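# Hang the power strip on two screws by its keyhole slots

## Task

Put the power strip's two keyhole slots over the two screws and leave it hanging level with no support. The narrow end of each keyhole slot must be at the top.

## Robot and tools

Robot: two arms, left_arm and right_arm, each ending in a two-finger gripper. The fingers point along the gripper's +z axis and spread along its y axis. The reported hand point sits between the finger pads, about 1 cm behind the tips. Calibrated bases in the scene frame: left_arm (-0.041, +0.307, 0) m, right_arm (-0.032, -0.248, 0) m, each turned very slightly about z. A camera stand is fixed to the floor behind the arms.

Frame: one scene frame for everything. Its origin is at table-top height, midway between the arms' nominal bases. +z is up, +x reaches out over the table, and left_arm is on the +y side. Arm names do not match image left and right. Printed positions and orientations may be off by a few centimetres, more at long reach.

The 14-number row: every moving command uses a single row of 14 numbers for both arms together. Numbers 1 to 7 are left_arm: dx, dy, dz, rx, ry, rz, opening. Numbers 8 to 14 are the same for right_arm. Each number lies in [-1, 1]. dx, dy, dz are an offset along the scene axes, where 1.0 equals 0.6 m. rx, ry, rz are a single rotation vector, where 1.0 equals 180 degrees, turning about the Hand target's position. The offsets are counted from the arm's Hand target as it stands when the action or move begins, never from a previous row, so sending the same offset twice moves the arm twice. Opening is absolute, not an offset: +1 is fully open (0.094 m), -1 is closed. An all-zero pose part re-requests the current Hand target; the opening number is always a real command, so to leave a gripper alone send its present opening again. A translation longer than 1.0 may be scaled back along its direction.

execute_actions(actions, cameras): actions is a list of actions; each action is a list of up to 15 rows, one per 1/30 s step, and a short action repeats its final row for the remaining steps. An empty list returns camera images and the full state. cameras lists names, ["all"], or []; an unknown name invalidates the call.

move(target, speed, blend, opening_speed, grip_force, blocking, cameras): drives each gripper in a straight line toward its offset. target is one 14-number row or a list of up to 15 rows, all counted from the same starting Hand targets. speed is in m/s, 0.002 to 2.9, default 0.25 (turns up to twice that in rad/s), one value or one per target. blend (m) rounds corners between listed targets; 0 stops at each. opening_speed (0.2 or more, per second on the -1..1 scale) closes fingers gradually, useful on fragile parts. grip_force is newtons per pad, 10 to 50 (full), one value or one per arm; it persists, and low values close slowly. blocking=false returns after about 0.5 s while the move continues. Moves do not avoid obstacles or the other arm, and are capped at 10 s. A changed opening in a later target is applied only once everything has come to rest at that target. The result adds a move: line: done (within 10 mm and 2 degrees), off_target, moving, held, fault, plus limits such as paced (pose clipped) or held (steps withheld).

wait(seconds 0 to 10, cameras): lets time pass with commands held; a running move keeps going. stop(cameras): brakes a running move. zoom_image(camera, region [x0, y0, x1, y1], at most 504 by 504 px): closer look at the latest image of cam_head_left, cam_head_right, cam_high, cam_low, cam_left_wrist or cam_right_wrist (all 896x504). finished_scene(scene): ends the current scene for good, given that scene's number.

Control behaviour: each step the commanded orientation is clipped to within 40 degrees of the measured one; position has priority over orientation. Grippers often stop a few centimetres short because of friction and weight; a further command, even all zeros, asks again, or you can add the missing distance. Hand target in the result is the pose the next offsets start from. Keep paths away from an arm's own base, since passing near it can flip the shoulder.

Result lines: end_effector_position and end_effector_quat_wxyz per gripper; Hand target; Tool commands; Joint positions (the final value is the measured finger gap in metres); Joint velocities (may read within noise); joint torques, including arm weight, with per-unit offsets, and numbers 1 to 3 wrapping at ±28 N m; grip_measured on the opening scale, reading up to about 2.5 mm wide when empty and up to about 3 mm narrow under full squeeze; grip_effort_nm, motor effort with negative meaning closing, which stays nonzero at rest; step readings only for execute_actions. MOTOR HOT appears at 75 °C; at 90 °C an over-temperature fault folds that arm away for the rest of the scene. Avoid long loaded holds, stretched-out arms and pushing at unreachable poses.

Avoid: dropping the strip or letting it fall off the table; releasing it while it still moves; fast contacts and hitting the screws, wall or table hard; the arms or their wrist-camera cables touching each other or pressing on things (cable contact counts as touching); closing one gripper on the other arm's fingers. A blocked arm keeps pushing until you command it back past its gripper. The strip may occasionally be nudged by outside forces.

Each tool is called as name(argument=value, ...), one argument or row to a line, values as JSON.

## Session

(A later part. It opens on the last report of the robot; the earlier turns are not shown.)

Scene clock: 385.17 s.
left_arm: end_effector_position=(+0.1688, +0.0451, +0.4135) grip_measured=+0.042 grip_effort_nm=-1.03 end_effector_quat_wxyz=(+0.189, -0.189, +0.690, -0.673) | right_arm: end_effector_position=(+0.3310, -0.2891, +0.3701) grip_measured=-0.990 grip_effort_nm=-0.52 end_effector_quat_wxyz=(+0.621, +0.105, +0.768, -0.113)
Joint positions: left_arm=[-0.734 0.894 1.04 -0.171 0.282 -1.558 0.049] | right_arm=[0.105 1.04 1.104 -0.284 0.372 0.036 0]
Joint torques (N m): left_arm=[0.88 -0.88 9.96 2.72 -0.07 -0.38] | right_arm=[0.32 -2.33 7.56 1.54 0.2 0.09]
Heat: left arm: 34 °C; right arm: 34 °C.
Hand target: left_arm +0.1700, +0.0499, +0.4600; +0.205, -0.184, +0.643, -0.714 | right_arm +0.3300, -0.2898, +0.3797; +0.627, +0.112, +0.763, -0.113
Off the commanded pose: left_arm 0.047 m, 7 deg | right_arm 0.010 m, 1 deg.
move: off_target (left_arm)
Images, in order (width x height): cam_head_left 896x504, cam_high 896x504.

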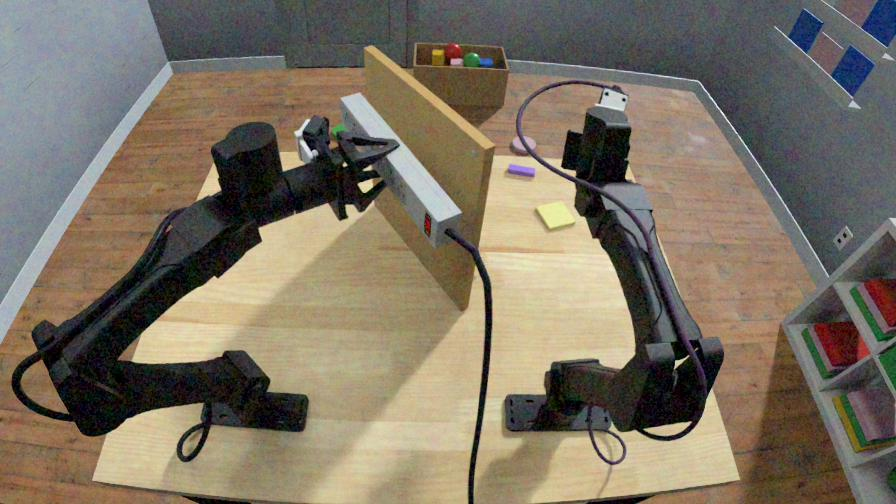

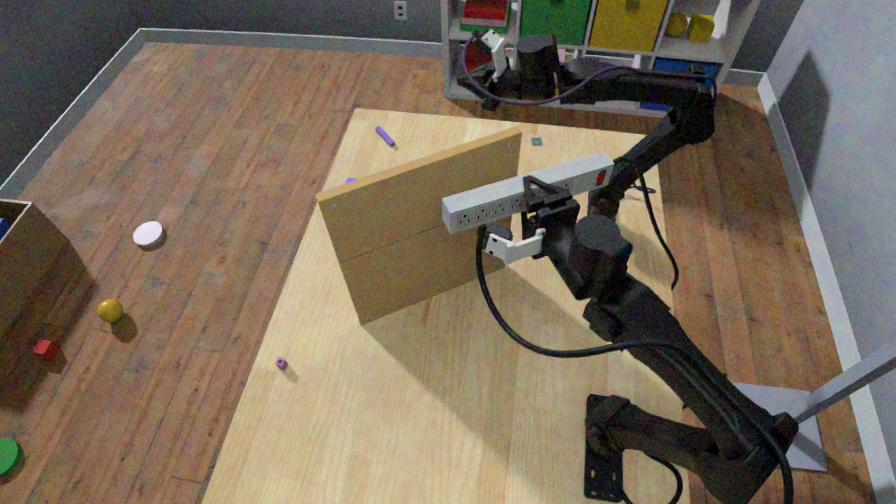

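move(
  target=[0, 0, 0, 0, 0, 0, -0.25, -0.34, 0.2737, 0.0255, 0.12, -0.2511, 0.4396, -1],
  speed=0.18,
  cameras=["all"],
)

Scene clock: 396.97 s.
left_arm: end_effector_position=(+0.1688, +0.0450, +0.4135) grip_measured=+0.042 grip_effort_nm=-1.03 end_effector_quat_wxyz=(+0.189, -0.189, +0.690, -0.673) | right_arm: end_effector_position=(+0.1418, -0.1247, +0.3849) grip_measured=-0.990 grip_effort_nm=-0.53 end_effector_quat_wxyz=(+0.729, -0.222, +0.433, +0.482)
Joint positions: left_arm=[-0.734 0.894 1.04 -0.171 0.282 -1.558 0.049] | right_arm=[-0.074 0.681 0.223 1.467 -0.9 1.006 0]
Joint torques (N m): left_arm=[0.87 -0.91 9.98 2.73 -0.07 -0.38] | right_arm=[0.39 1.26 4.51 1.68 0.57 0.07]
Heat: left arm: 38 °C; right arm: 34 °C.
Hand target: left_arm +0.1700, +0.0499, +0.4600; +0.205, -0.184, +0.643, -0.714 | right_arm +0.1260, -0.1256, +0.3950; +0.748, -0.248, +0.389, +0.477
Off the commanded pose: left_arm 0.047 m, 7 deg | right_arm 0.019 m, 6 deg.
joint sent to its limit (right arm) — joint 4 (wrist pitch), upper limit. The joint targets still meet the commanded pose.
move: off_target (left_arm, right_arm)

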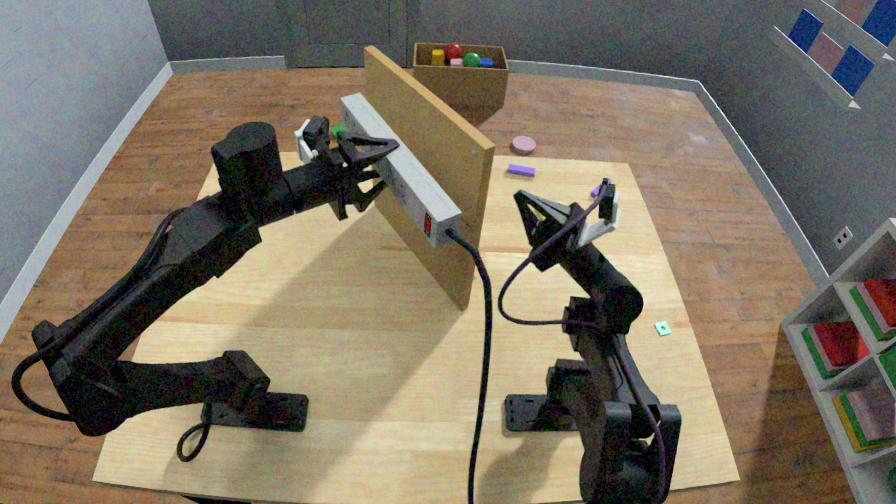

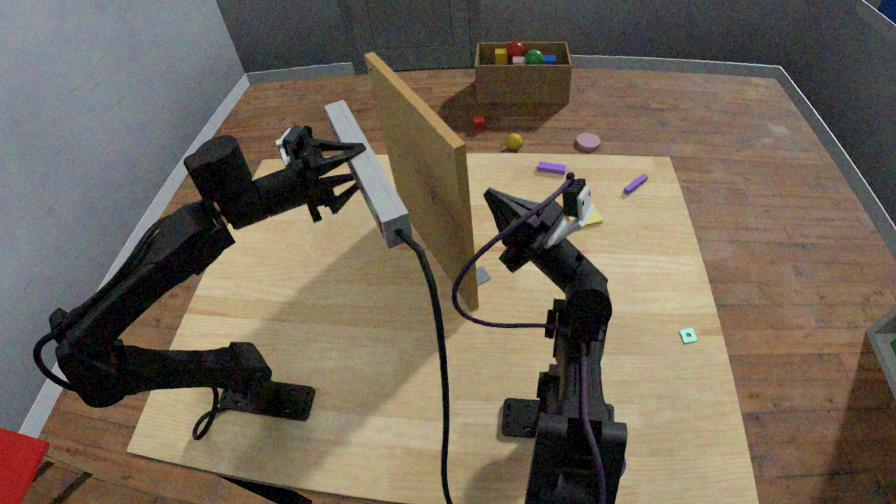

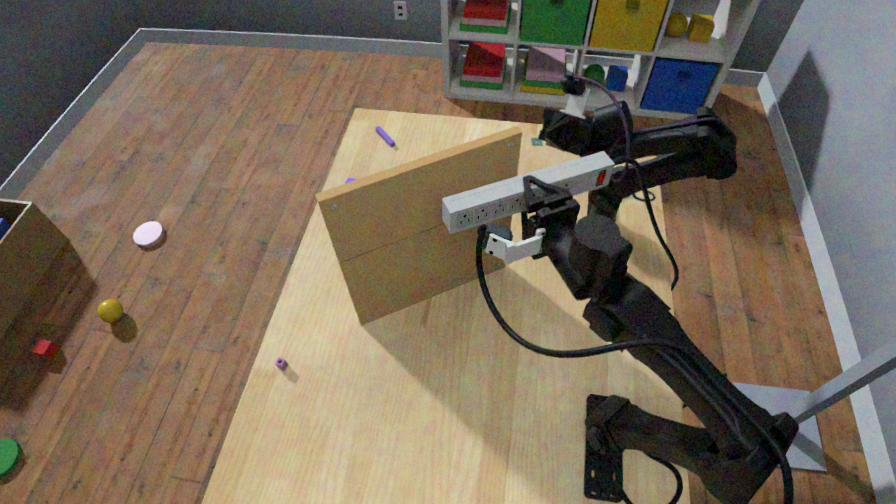

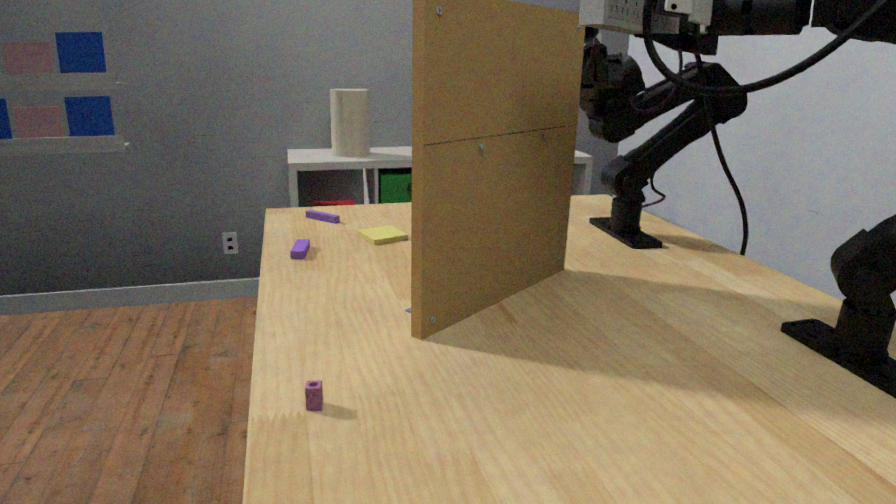

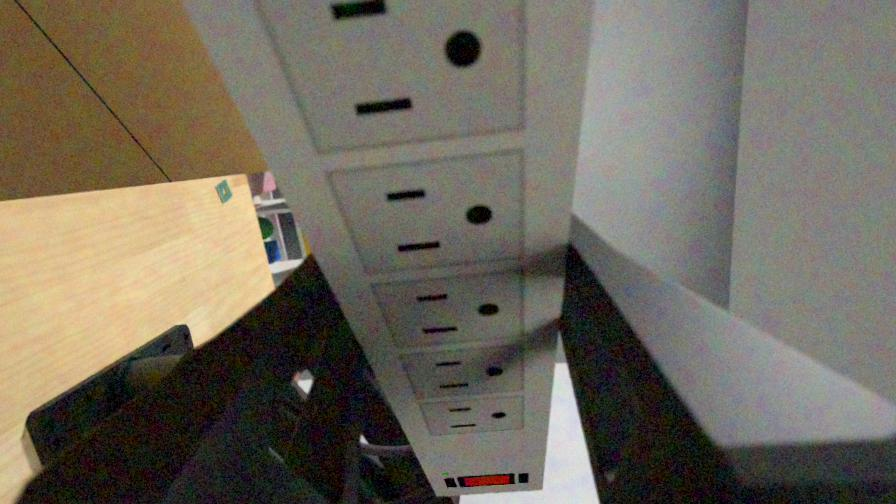

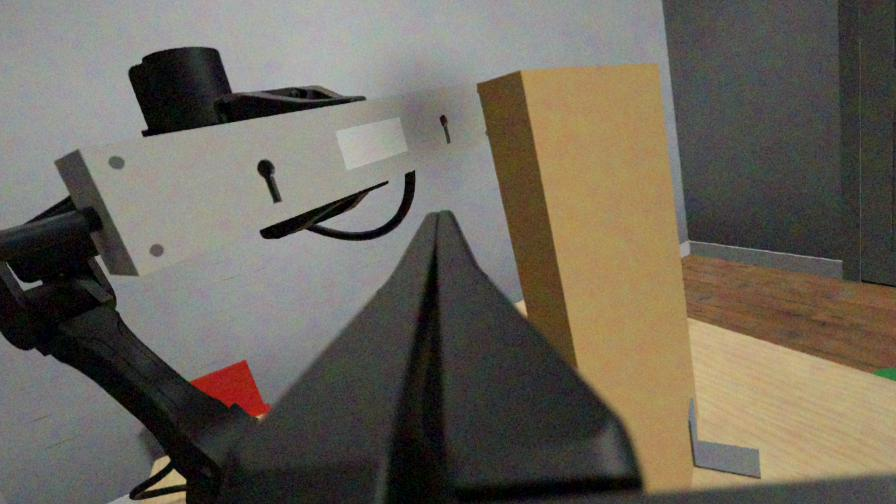

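zoom_image(
  camera="cam_high",
  region=[560, 130, 720, 330],
)

zoom_image(
  camera="cam_right_wrist",
  region=[40, 60, 540, 300],
)

zoom_image(
  camera="cam_head_left",
  region=[400, 200, 560, 504],
)

Scaled by 2.520 from the camera's 896x504 image, which has a finer 1280x720 frame.

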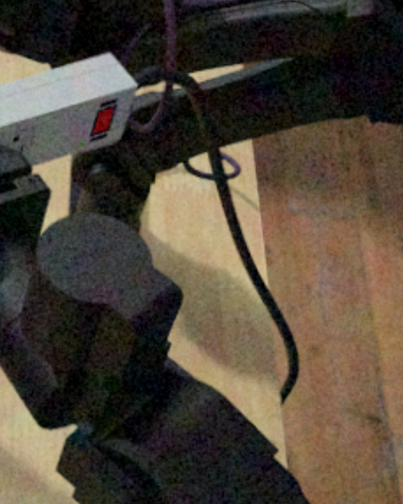

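Scaled by 1.008 from the camera's 896x504 image, which has a finer 1280x720 frame.

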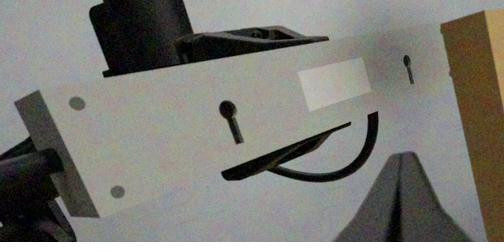

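Scaled by 1.658 from the camera's 896x504 image, which has a finer 1280x720 frame.

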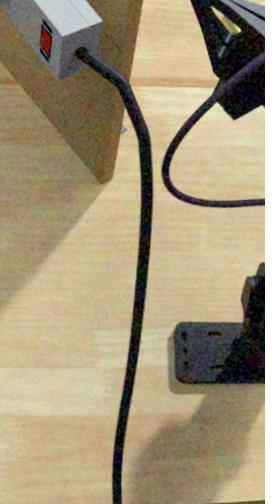

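zoom_image(
  camera="cam_right_wrist",
  region=[220, 60, 420, 260],
)

zoom_image(
  camera="cam_right_wrist",
  region=[40, 110, 240, 290],
)

zoom_image(
  camera="cam_right_wrist",
  region=[360, 60, 520, 190],
)

Scaled by 2.520 from the camera's 896x504 image, which has a finer 1280x720 frame.

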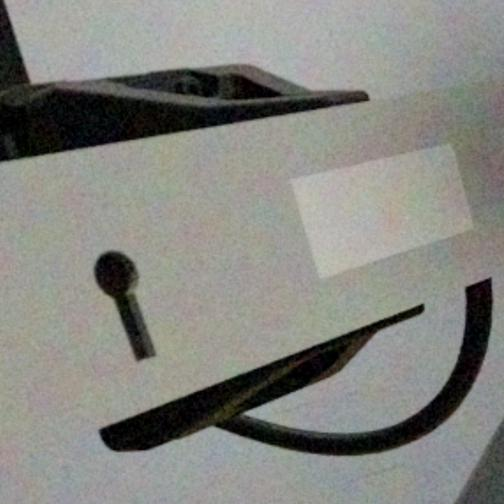

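Scaled by 2.520 from the camera's 896x504 image, which has a finer 1280x720 frame.

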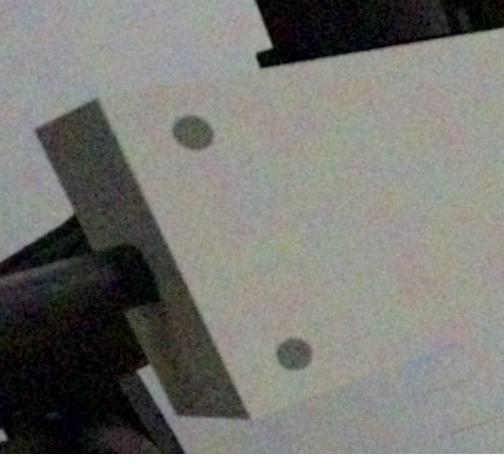

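Scaled by 3.150 from the camera's 896x504 image, which has a finer 1280x720 frame.

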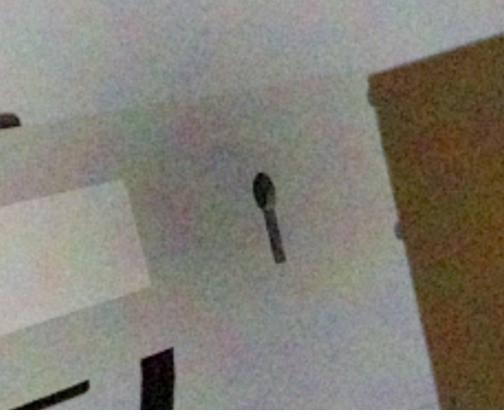

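move(
  target=[
    [0, 0, 0, 0.263, -0.4215, 0.0525, -0.25, 0, 0, 0, 0, 0, 0, -1],
    [0, 0, 0, 0.526, -0.843, 0.105, -0.25, 0, 0, 0, 0, 0, 0, -1],
  ],
  blend=[0.01, 0],
  speed=0.25,
  cameras=["all"],
)

Scene clock: 433.80 s.
left_arm: end_effector_position=(+0.1682, +0.0445, +0.4084) grip_measured=+0.042 grip_effort_nm=-1.02 end_effector_quat_wxyz=(+0.674, +0.687, +0.225, +0.155) | right_arm: end_effector_position=(+0.1418, -0.1248, +0.3849) grip_measured=-0.990 grip_effort_nm=-0.53 end_effector_quat_wxyz=(+0.729, -0.221, +0.433, +0.482)
Joint positions: left_arm=[-0.741 0.894 1.04 -0.192 0.273 1.493 0.049] | right_arm=[-0.074 0.681 0.223 1.467 -0.9 1.006 0]
Joint torques (N m): left_arm=[0.98 -1.32 9.84 2.9 -0.1 0.42] | right_arm=[0.34 1.2 4.46 1.69 0.61 0.06]
Heat: left arm: 42 °C; right arm: 35 °C.
Hand target: left_arm +0.1701, +0.0499, +0.4599; +0.715, +0.643, +0.185, +0.204 | right_arm +0.1260, -0.1256, +0.3950; +0.748, -0.248, +0.389, +0.477
Off the commanded pose: left_arm 0.052 m, 10 deg | right_arm 0.019 m, 6 deg.
joint sent to its limit (right arm) — joint 4 (wrist pitch), upper limit. The joint targets still meet the commanded pose.
move: off_target (left_arm, right_arm)

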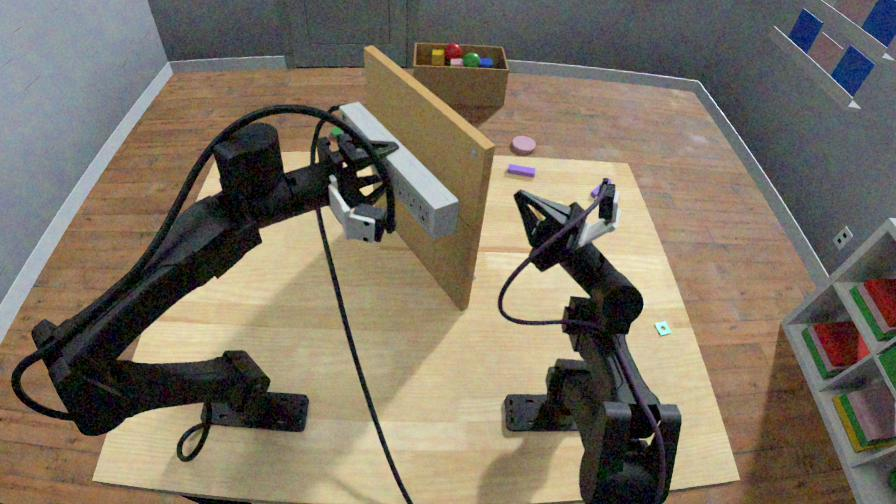

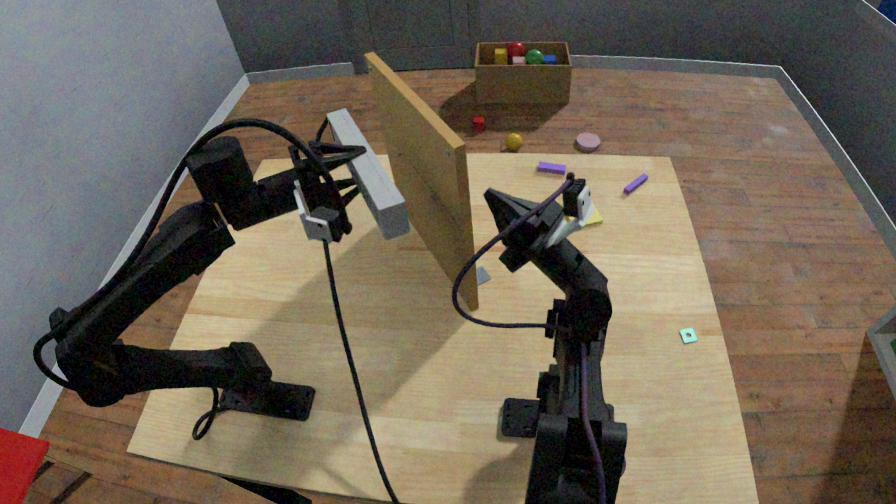

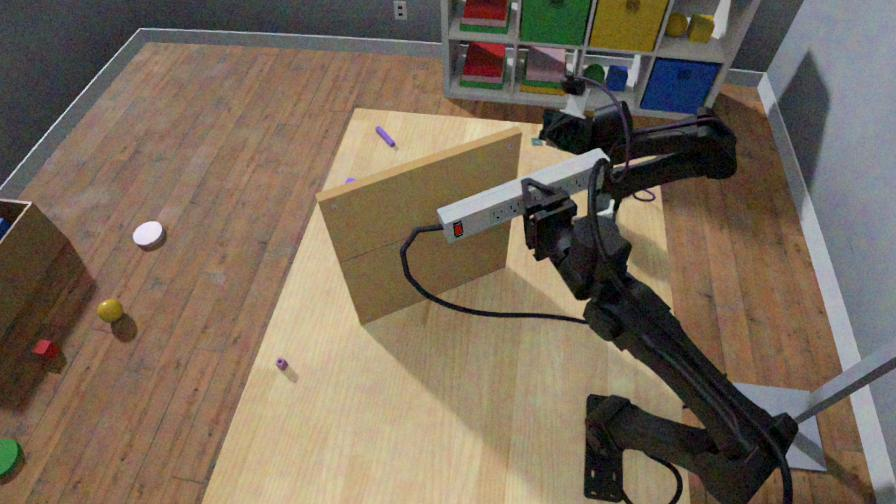

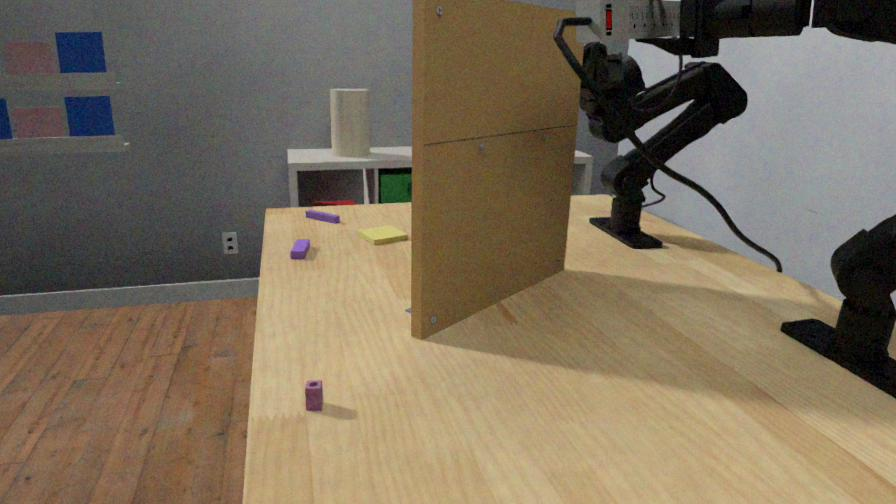

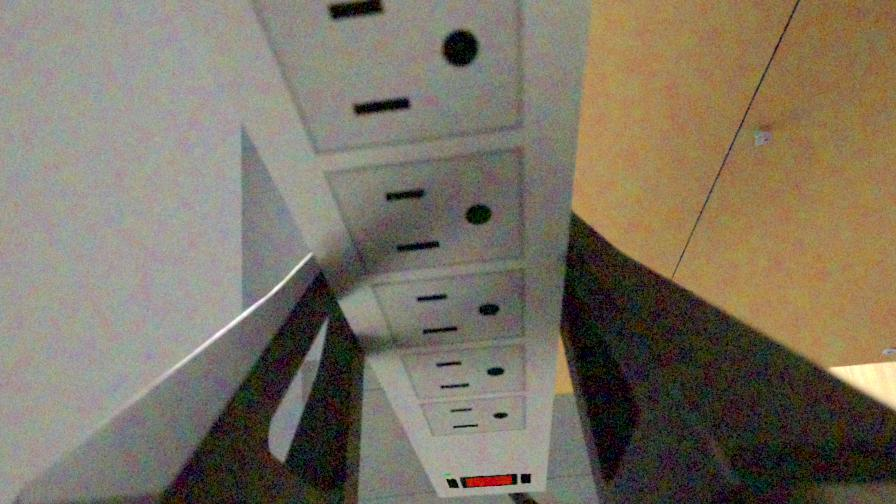

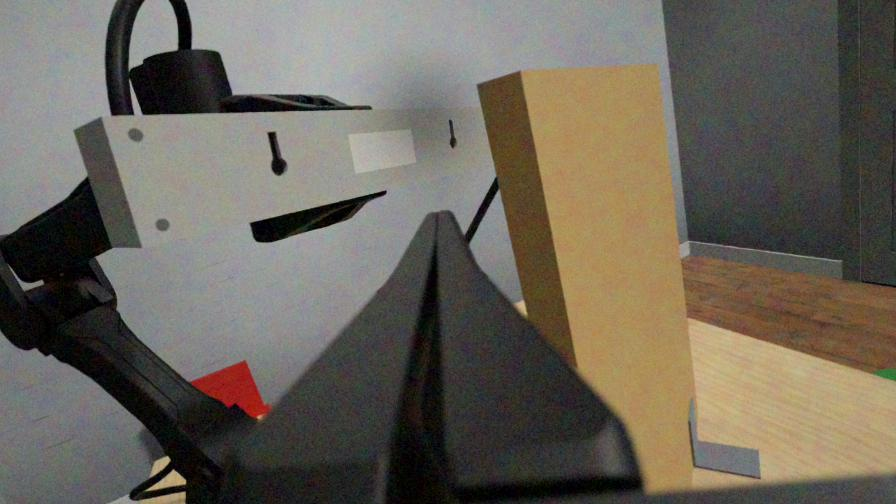

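zoom_image(
  camera="cam_right_wrist",
  region=[60, 80, 310, 270],
)

zoom_image(
  camera="cam_right_wrist",
  region=[230, 80, 400, 260],
)

zoom_image(
  camera="cam_right_wrist",
  region=[330, 80, 510, 210],
)

Scaled by 2.016 from the camera's 896x504 image, which has a finer 1280x720 frame.

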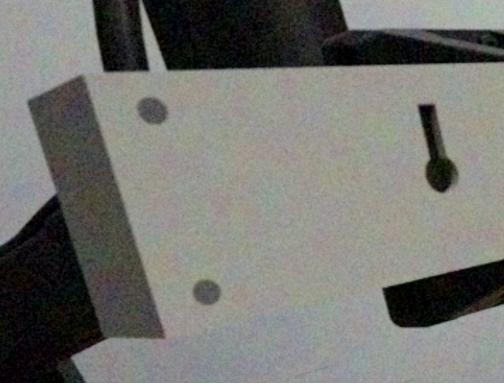

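Scaled by 2.800 from the camera's 896x504 image, which has a finer 1280x720 frame.

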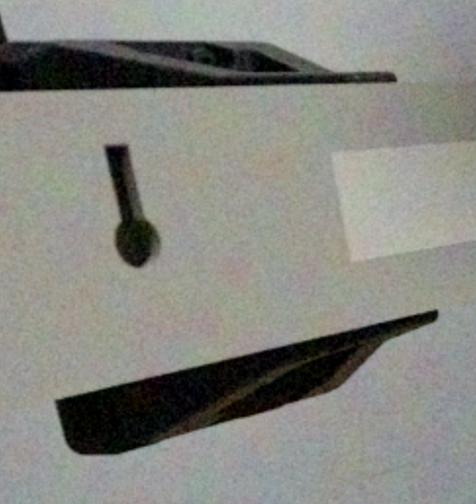

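Scaled by 2.800 from the camera's 896x504 image, which has a finer 1280x720 frame.

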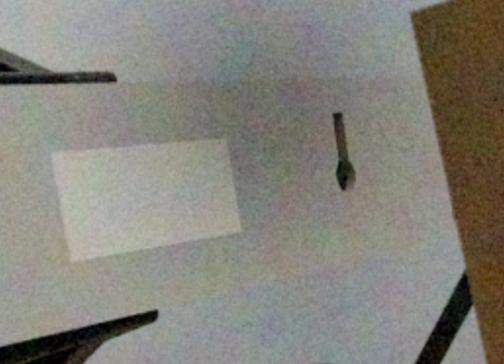

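zoom_image(
  camera="cam_high",
  region=[420, 120, 640, 270],
)

zoom_image(
  camera="cam_head_left",
  region=[280, 80, 500, 260],
)

Scaled by 2.291 from the camera's 896x504 image, which has a finer 1280x720 frame.

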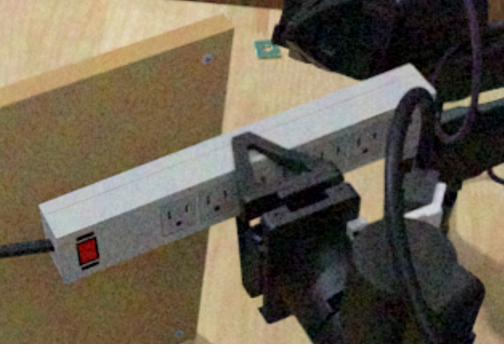

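Scaled by 2.291 from the camera's 896x504 image, which has a finer 1280x720 frame.

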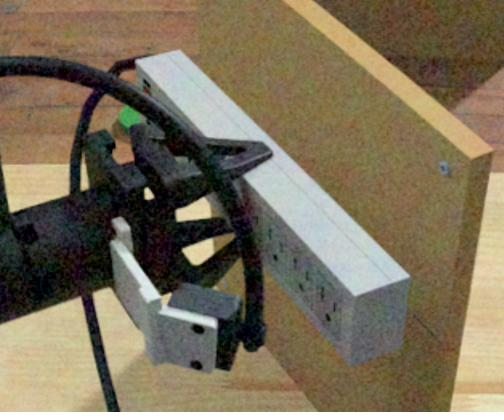

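move(
  target=[-0.03, 0.0917, 0, 0.0065, -0.0281, -0.2, -0.25, 0, 0, 0, 0, 0, 0, -1],
  speed=0.2,
  cameras=["cam_right_wrist", "cam_head_left", "cam_high"],
)

zoom_image(
  camera="cam_right_wrist",
  region=[60, 60, 560, 300],
)

Scene clock: 471.30 s.
left_arm: end_effector_position=(+0.1439, +0.1024, +0.4374) grip_measured=+0.042 grip_effort_nm=-1.03 end_effector_quat_wxyz=(+0.706, +0.705, -0.009, -0.067) | right_arm: end_effector_position=(+0.1418, -0.1248, +0.3849) grip_measured=-0.990 grip_effort_nm=-0.53 end_effector_quat_wxyz=(+0.729, -0.221, +0.433, +0.482)
Joint positions: left_arm=[-0.113 1.077 1.112 0.206 1.551 1.248 0.049] | right_arm=[-0.074 0.681 0.223 1.467 -0.9 1.006 0]
Joint torques (N m): left_arm=[1.4 -1.13 9.26 1.89 -0.6 0.46] | right_arm=[0.4 1.24 4.49 1.67 0.62 0.07]
Heat: left arm: 42 °C; right arm: 34 °C.
Hand target: left_arm +0.1521, +0.1049, +0.4599; +0.744, +0.666, -0.056, +0.002 | right_arm +0.1260, -0.1256, +0.3950; +0.748, -0.248, +0.389, +0.477
Off the commanded pose: left_arm 0.024 m, 11 deg | right_arm 0.019 m, 6 deg.
joint sent to its limit (right arm) — joint 4 (wrist pitch), upper limit. The joint targets still meet the commanded pose.
move: off_target (left_arm, right_arm)
Images, in order (width x height): cam_head_left 896x504, cam_high 896x504, cam_right_wrist 896x504.

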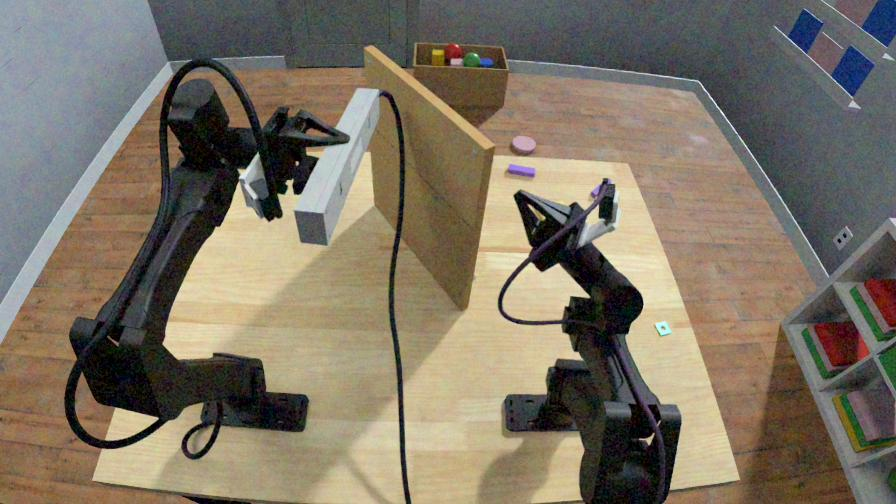

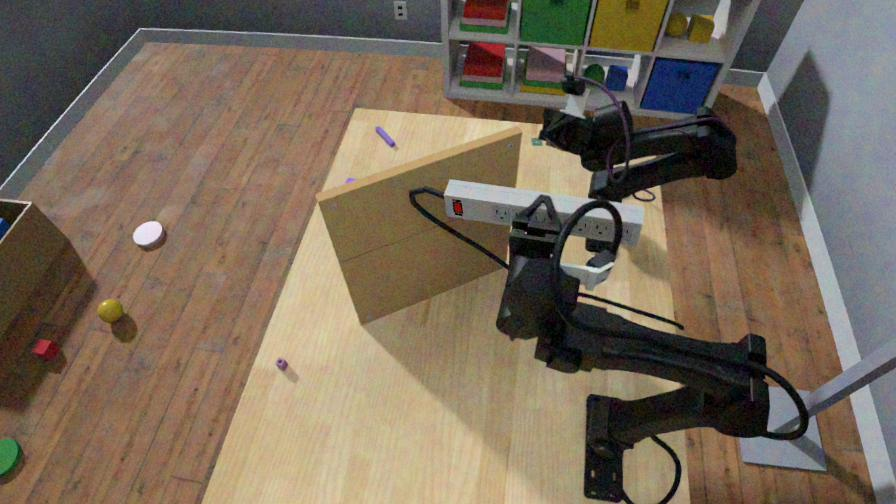

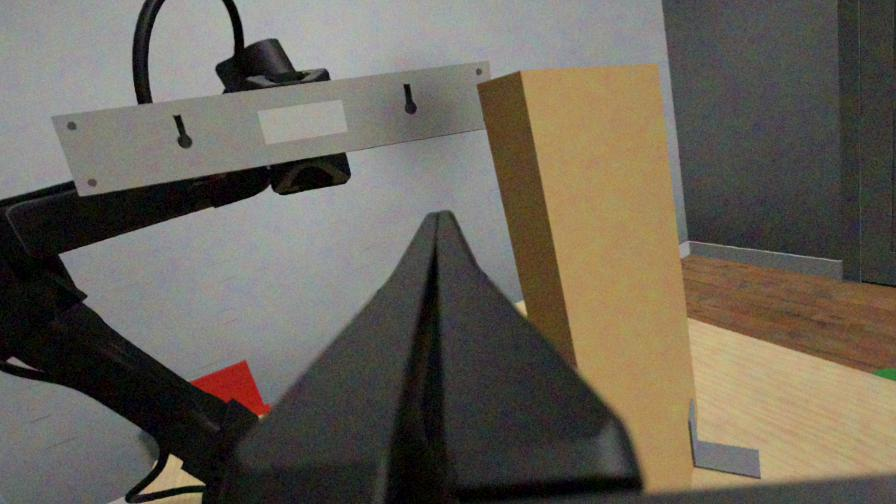

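Scaled by 1.008 from the camera's 896x504 image, which has a finer 1280x720 frame.

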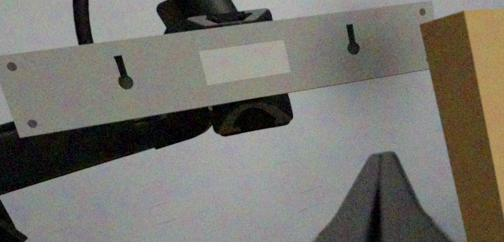

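zoom_image(
  camera="cam_right_wrist",
  region=[40, 90, 220, 210],
)

zoom_image(
  camera="cam_right_wrist",
  region=[200, 50, 380, 210],
)

zoom_image(
  camera="cam_right_wrist",
  region=[360, 40, 520, 160],
)

Scaled by 2.800 from the camera's 896x504 image, which has a finer 1280x720 frame.

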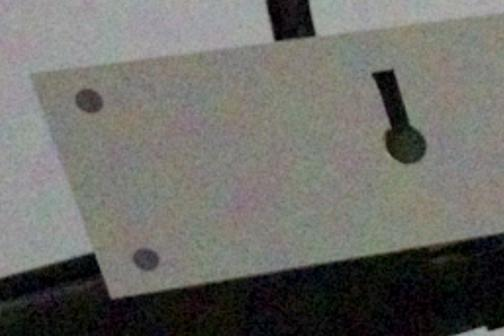

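Scaled by 2.800 from the camera's 896x504 image, which has a finer 1280x720 frame.

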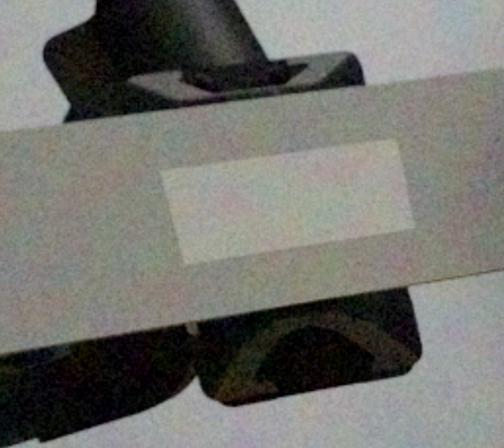

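Scaled by 3.150 from the camera's 896x504 image, which has a finer 1280x720 frame.

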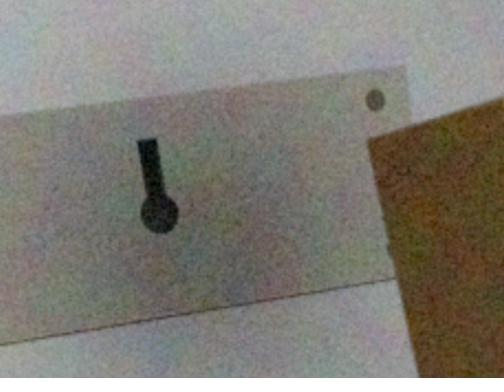

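zoom_image(
  camera="cam_right_wrist",
  region=[250, 140, 370, 210],
)

zoom_image(
  camera="cam_right_wrist",
  region=[210, 20, 350, 110],
)

Scaled by 4.200 from the camera's 896x504 image, which has a finer 1280x720 frame.

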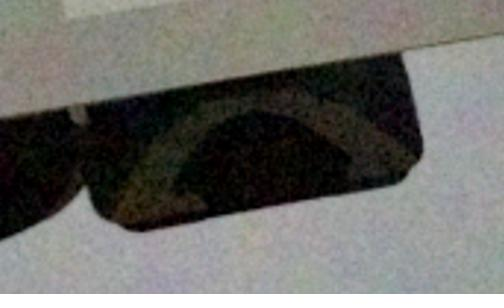

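Scaled by 3.600 from the camera's 896x504 image, which has a finer 1280x720 frame.

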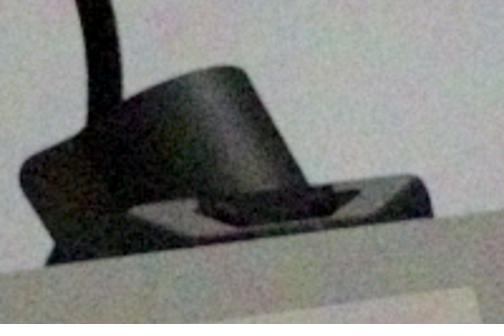

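move(
  target=[0.2345, -0.0467, -0.2165, 0.0268, 0.0357, 0.2062, -0.25, 0, 0, 0, 0, 0, 0, -1],
  speed=0.2,
  cameras=["all"],
)

Scene clock: 502.43 s.
left_arm: end_effector_position=(+0.2877, +0.0777, +0.3146) grip_measured=+0.042 grip_effort_nm=-1.03 end_effector_quat_wxyz=(+0.663, +0.695, +0.228, +0.162) | right_arm: end_effector_position=(+0.1418, -0.1248, +0.3849) grip_measured=-0.990 grip_effort_nm=-0.52 end_effector_quat_wxyz=(+0.729, -0.221, +0.433, +0.482)
Joint positions: left_arm=[-0.306 1.205 0.839 0.276 0.692 1.551 0.049] | right_arm=[-0.074 0.681 0.223 1.467 -0.9 1.006 0]
Joint torques (N m): left_arm=[-0.29 -2.93 6.19 2.77 -0.15 0.21] | right_arm=[0.34 1.29 4.45 1.69 0.63 0.05]
Heat: left arm: 42 °C; right arm: 34 °C.
Hand target: left_arm +0.2927, +0.0768, +0.3301; +0.678, +0.679, +0.199, +0.200 | right_arm +0.1260, -0.1256, +0.3950; +0.748, -0.248, +0.389, +0.477
Off the commanded pose: left_arm 0.016 m, 6 deg | right_arm 0.019 m, 6 deg.
joint sent to its limit (right arm) — joint 4 (wrist pitch), upper limit. The joint targets still meet the commanded pose.
move: off_target (left_arm, right_arm)

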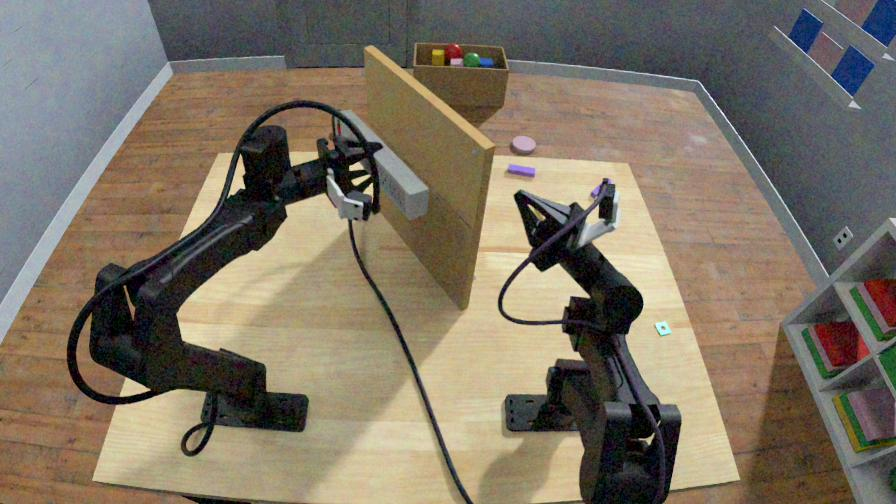

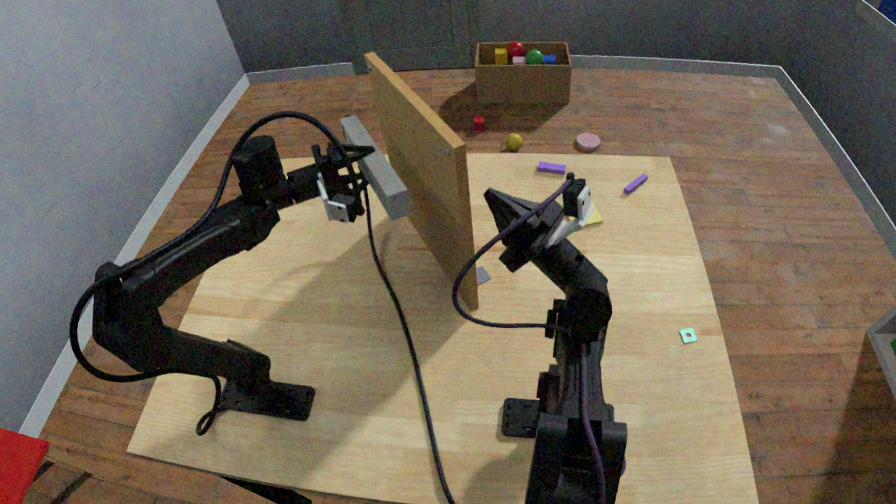

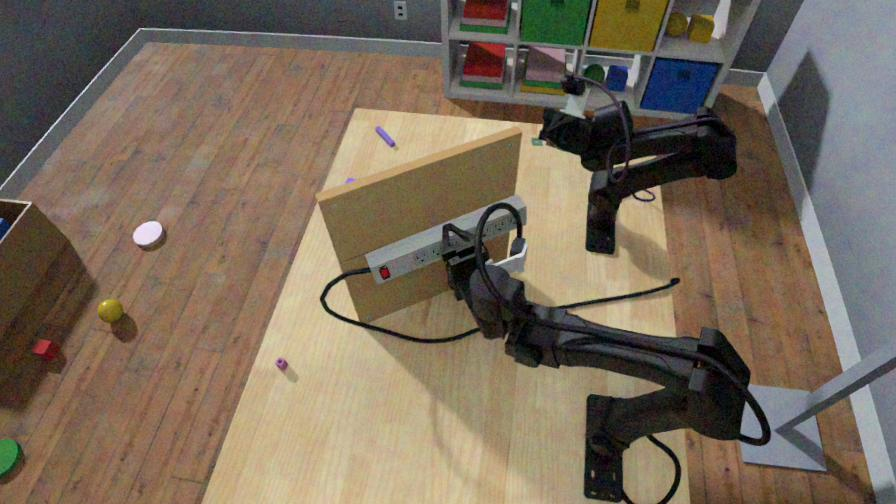

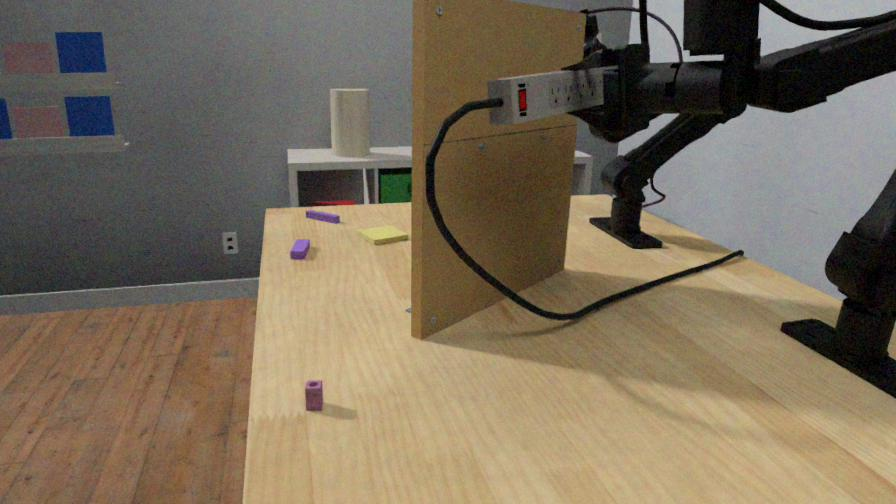

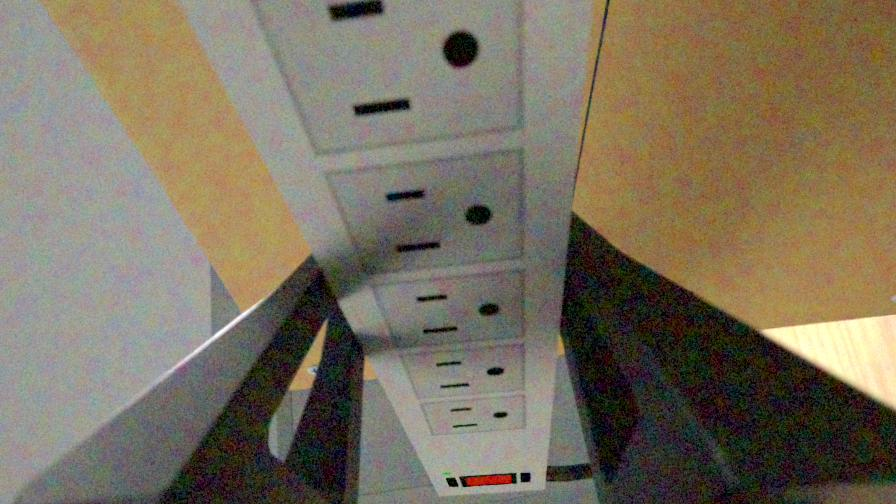

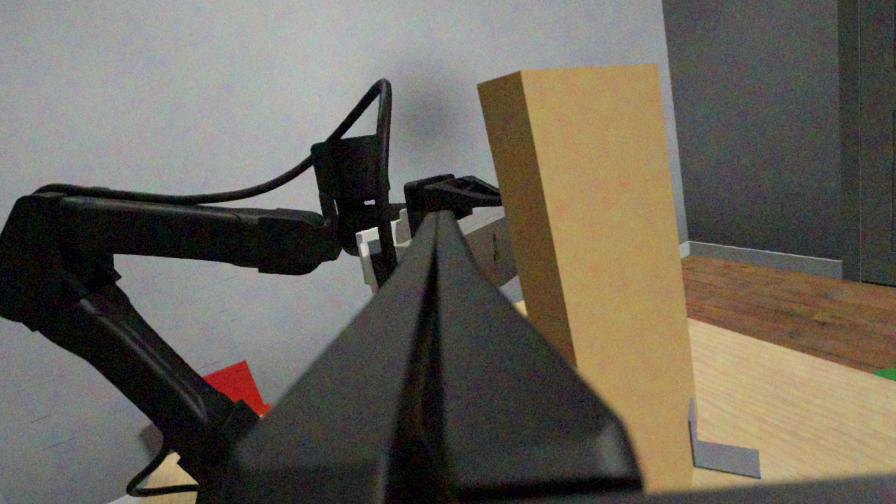

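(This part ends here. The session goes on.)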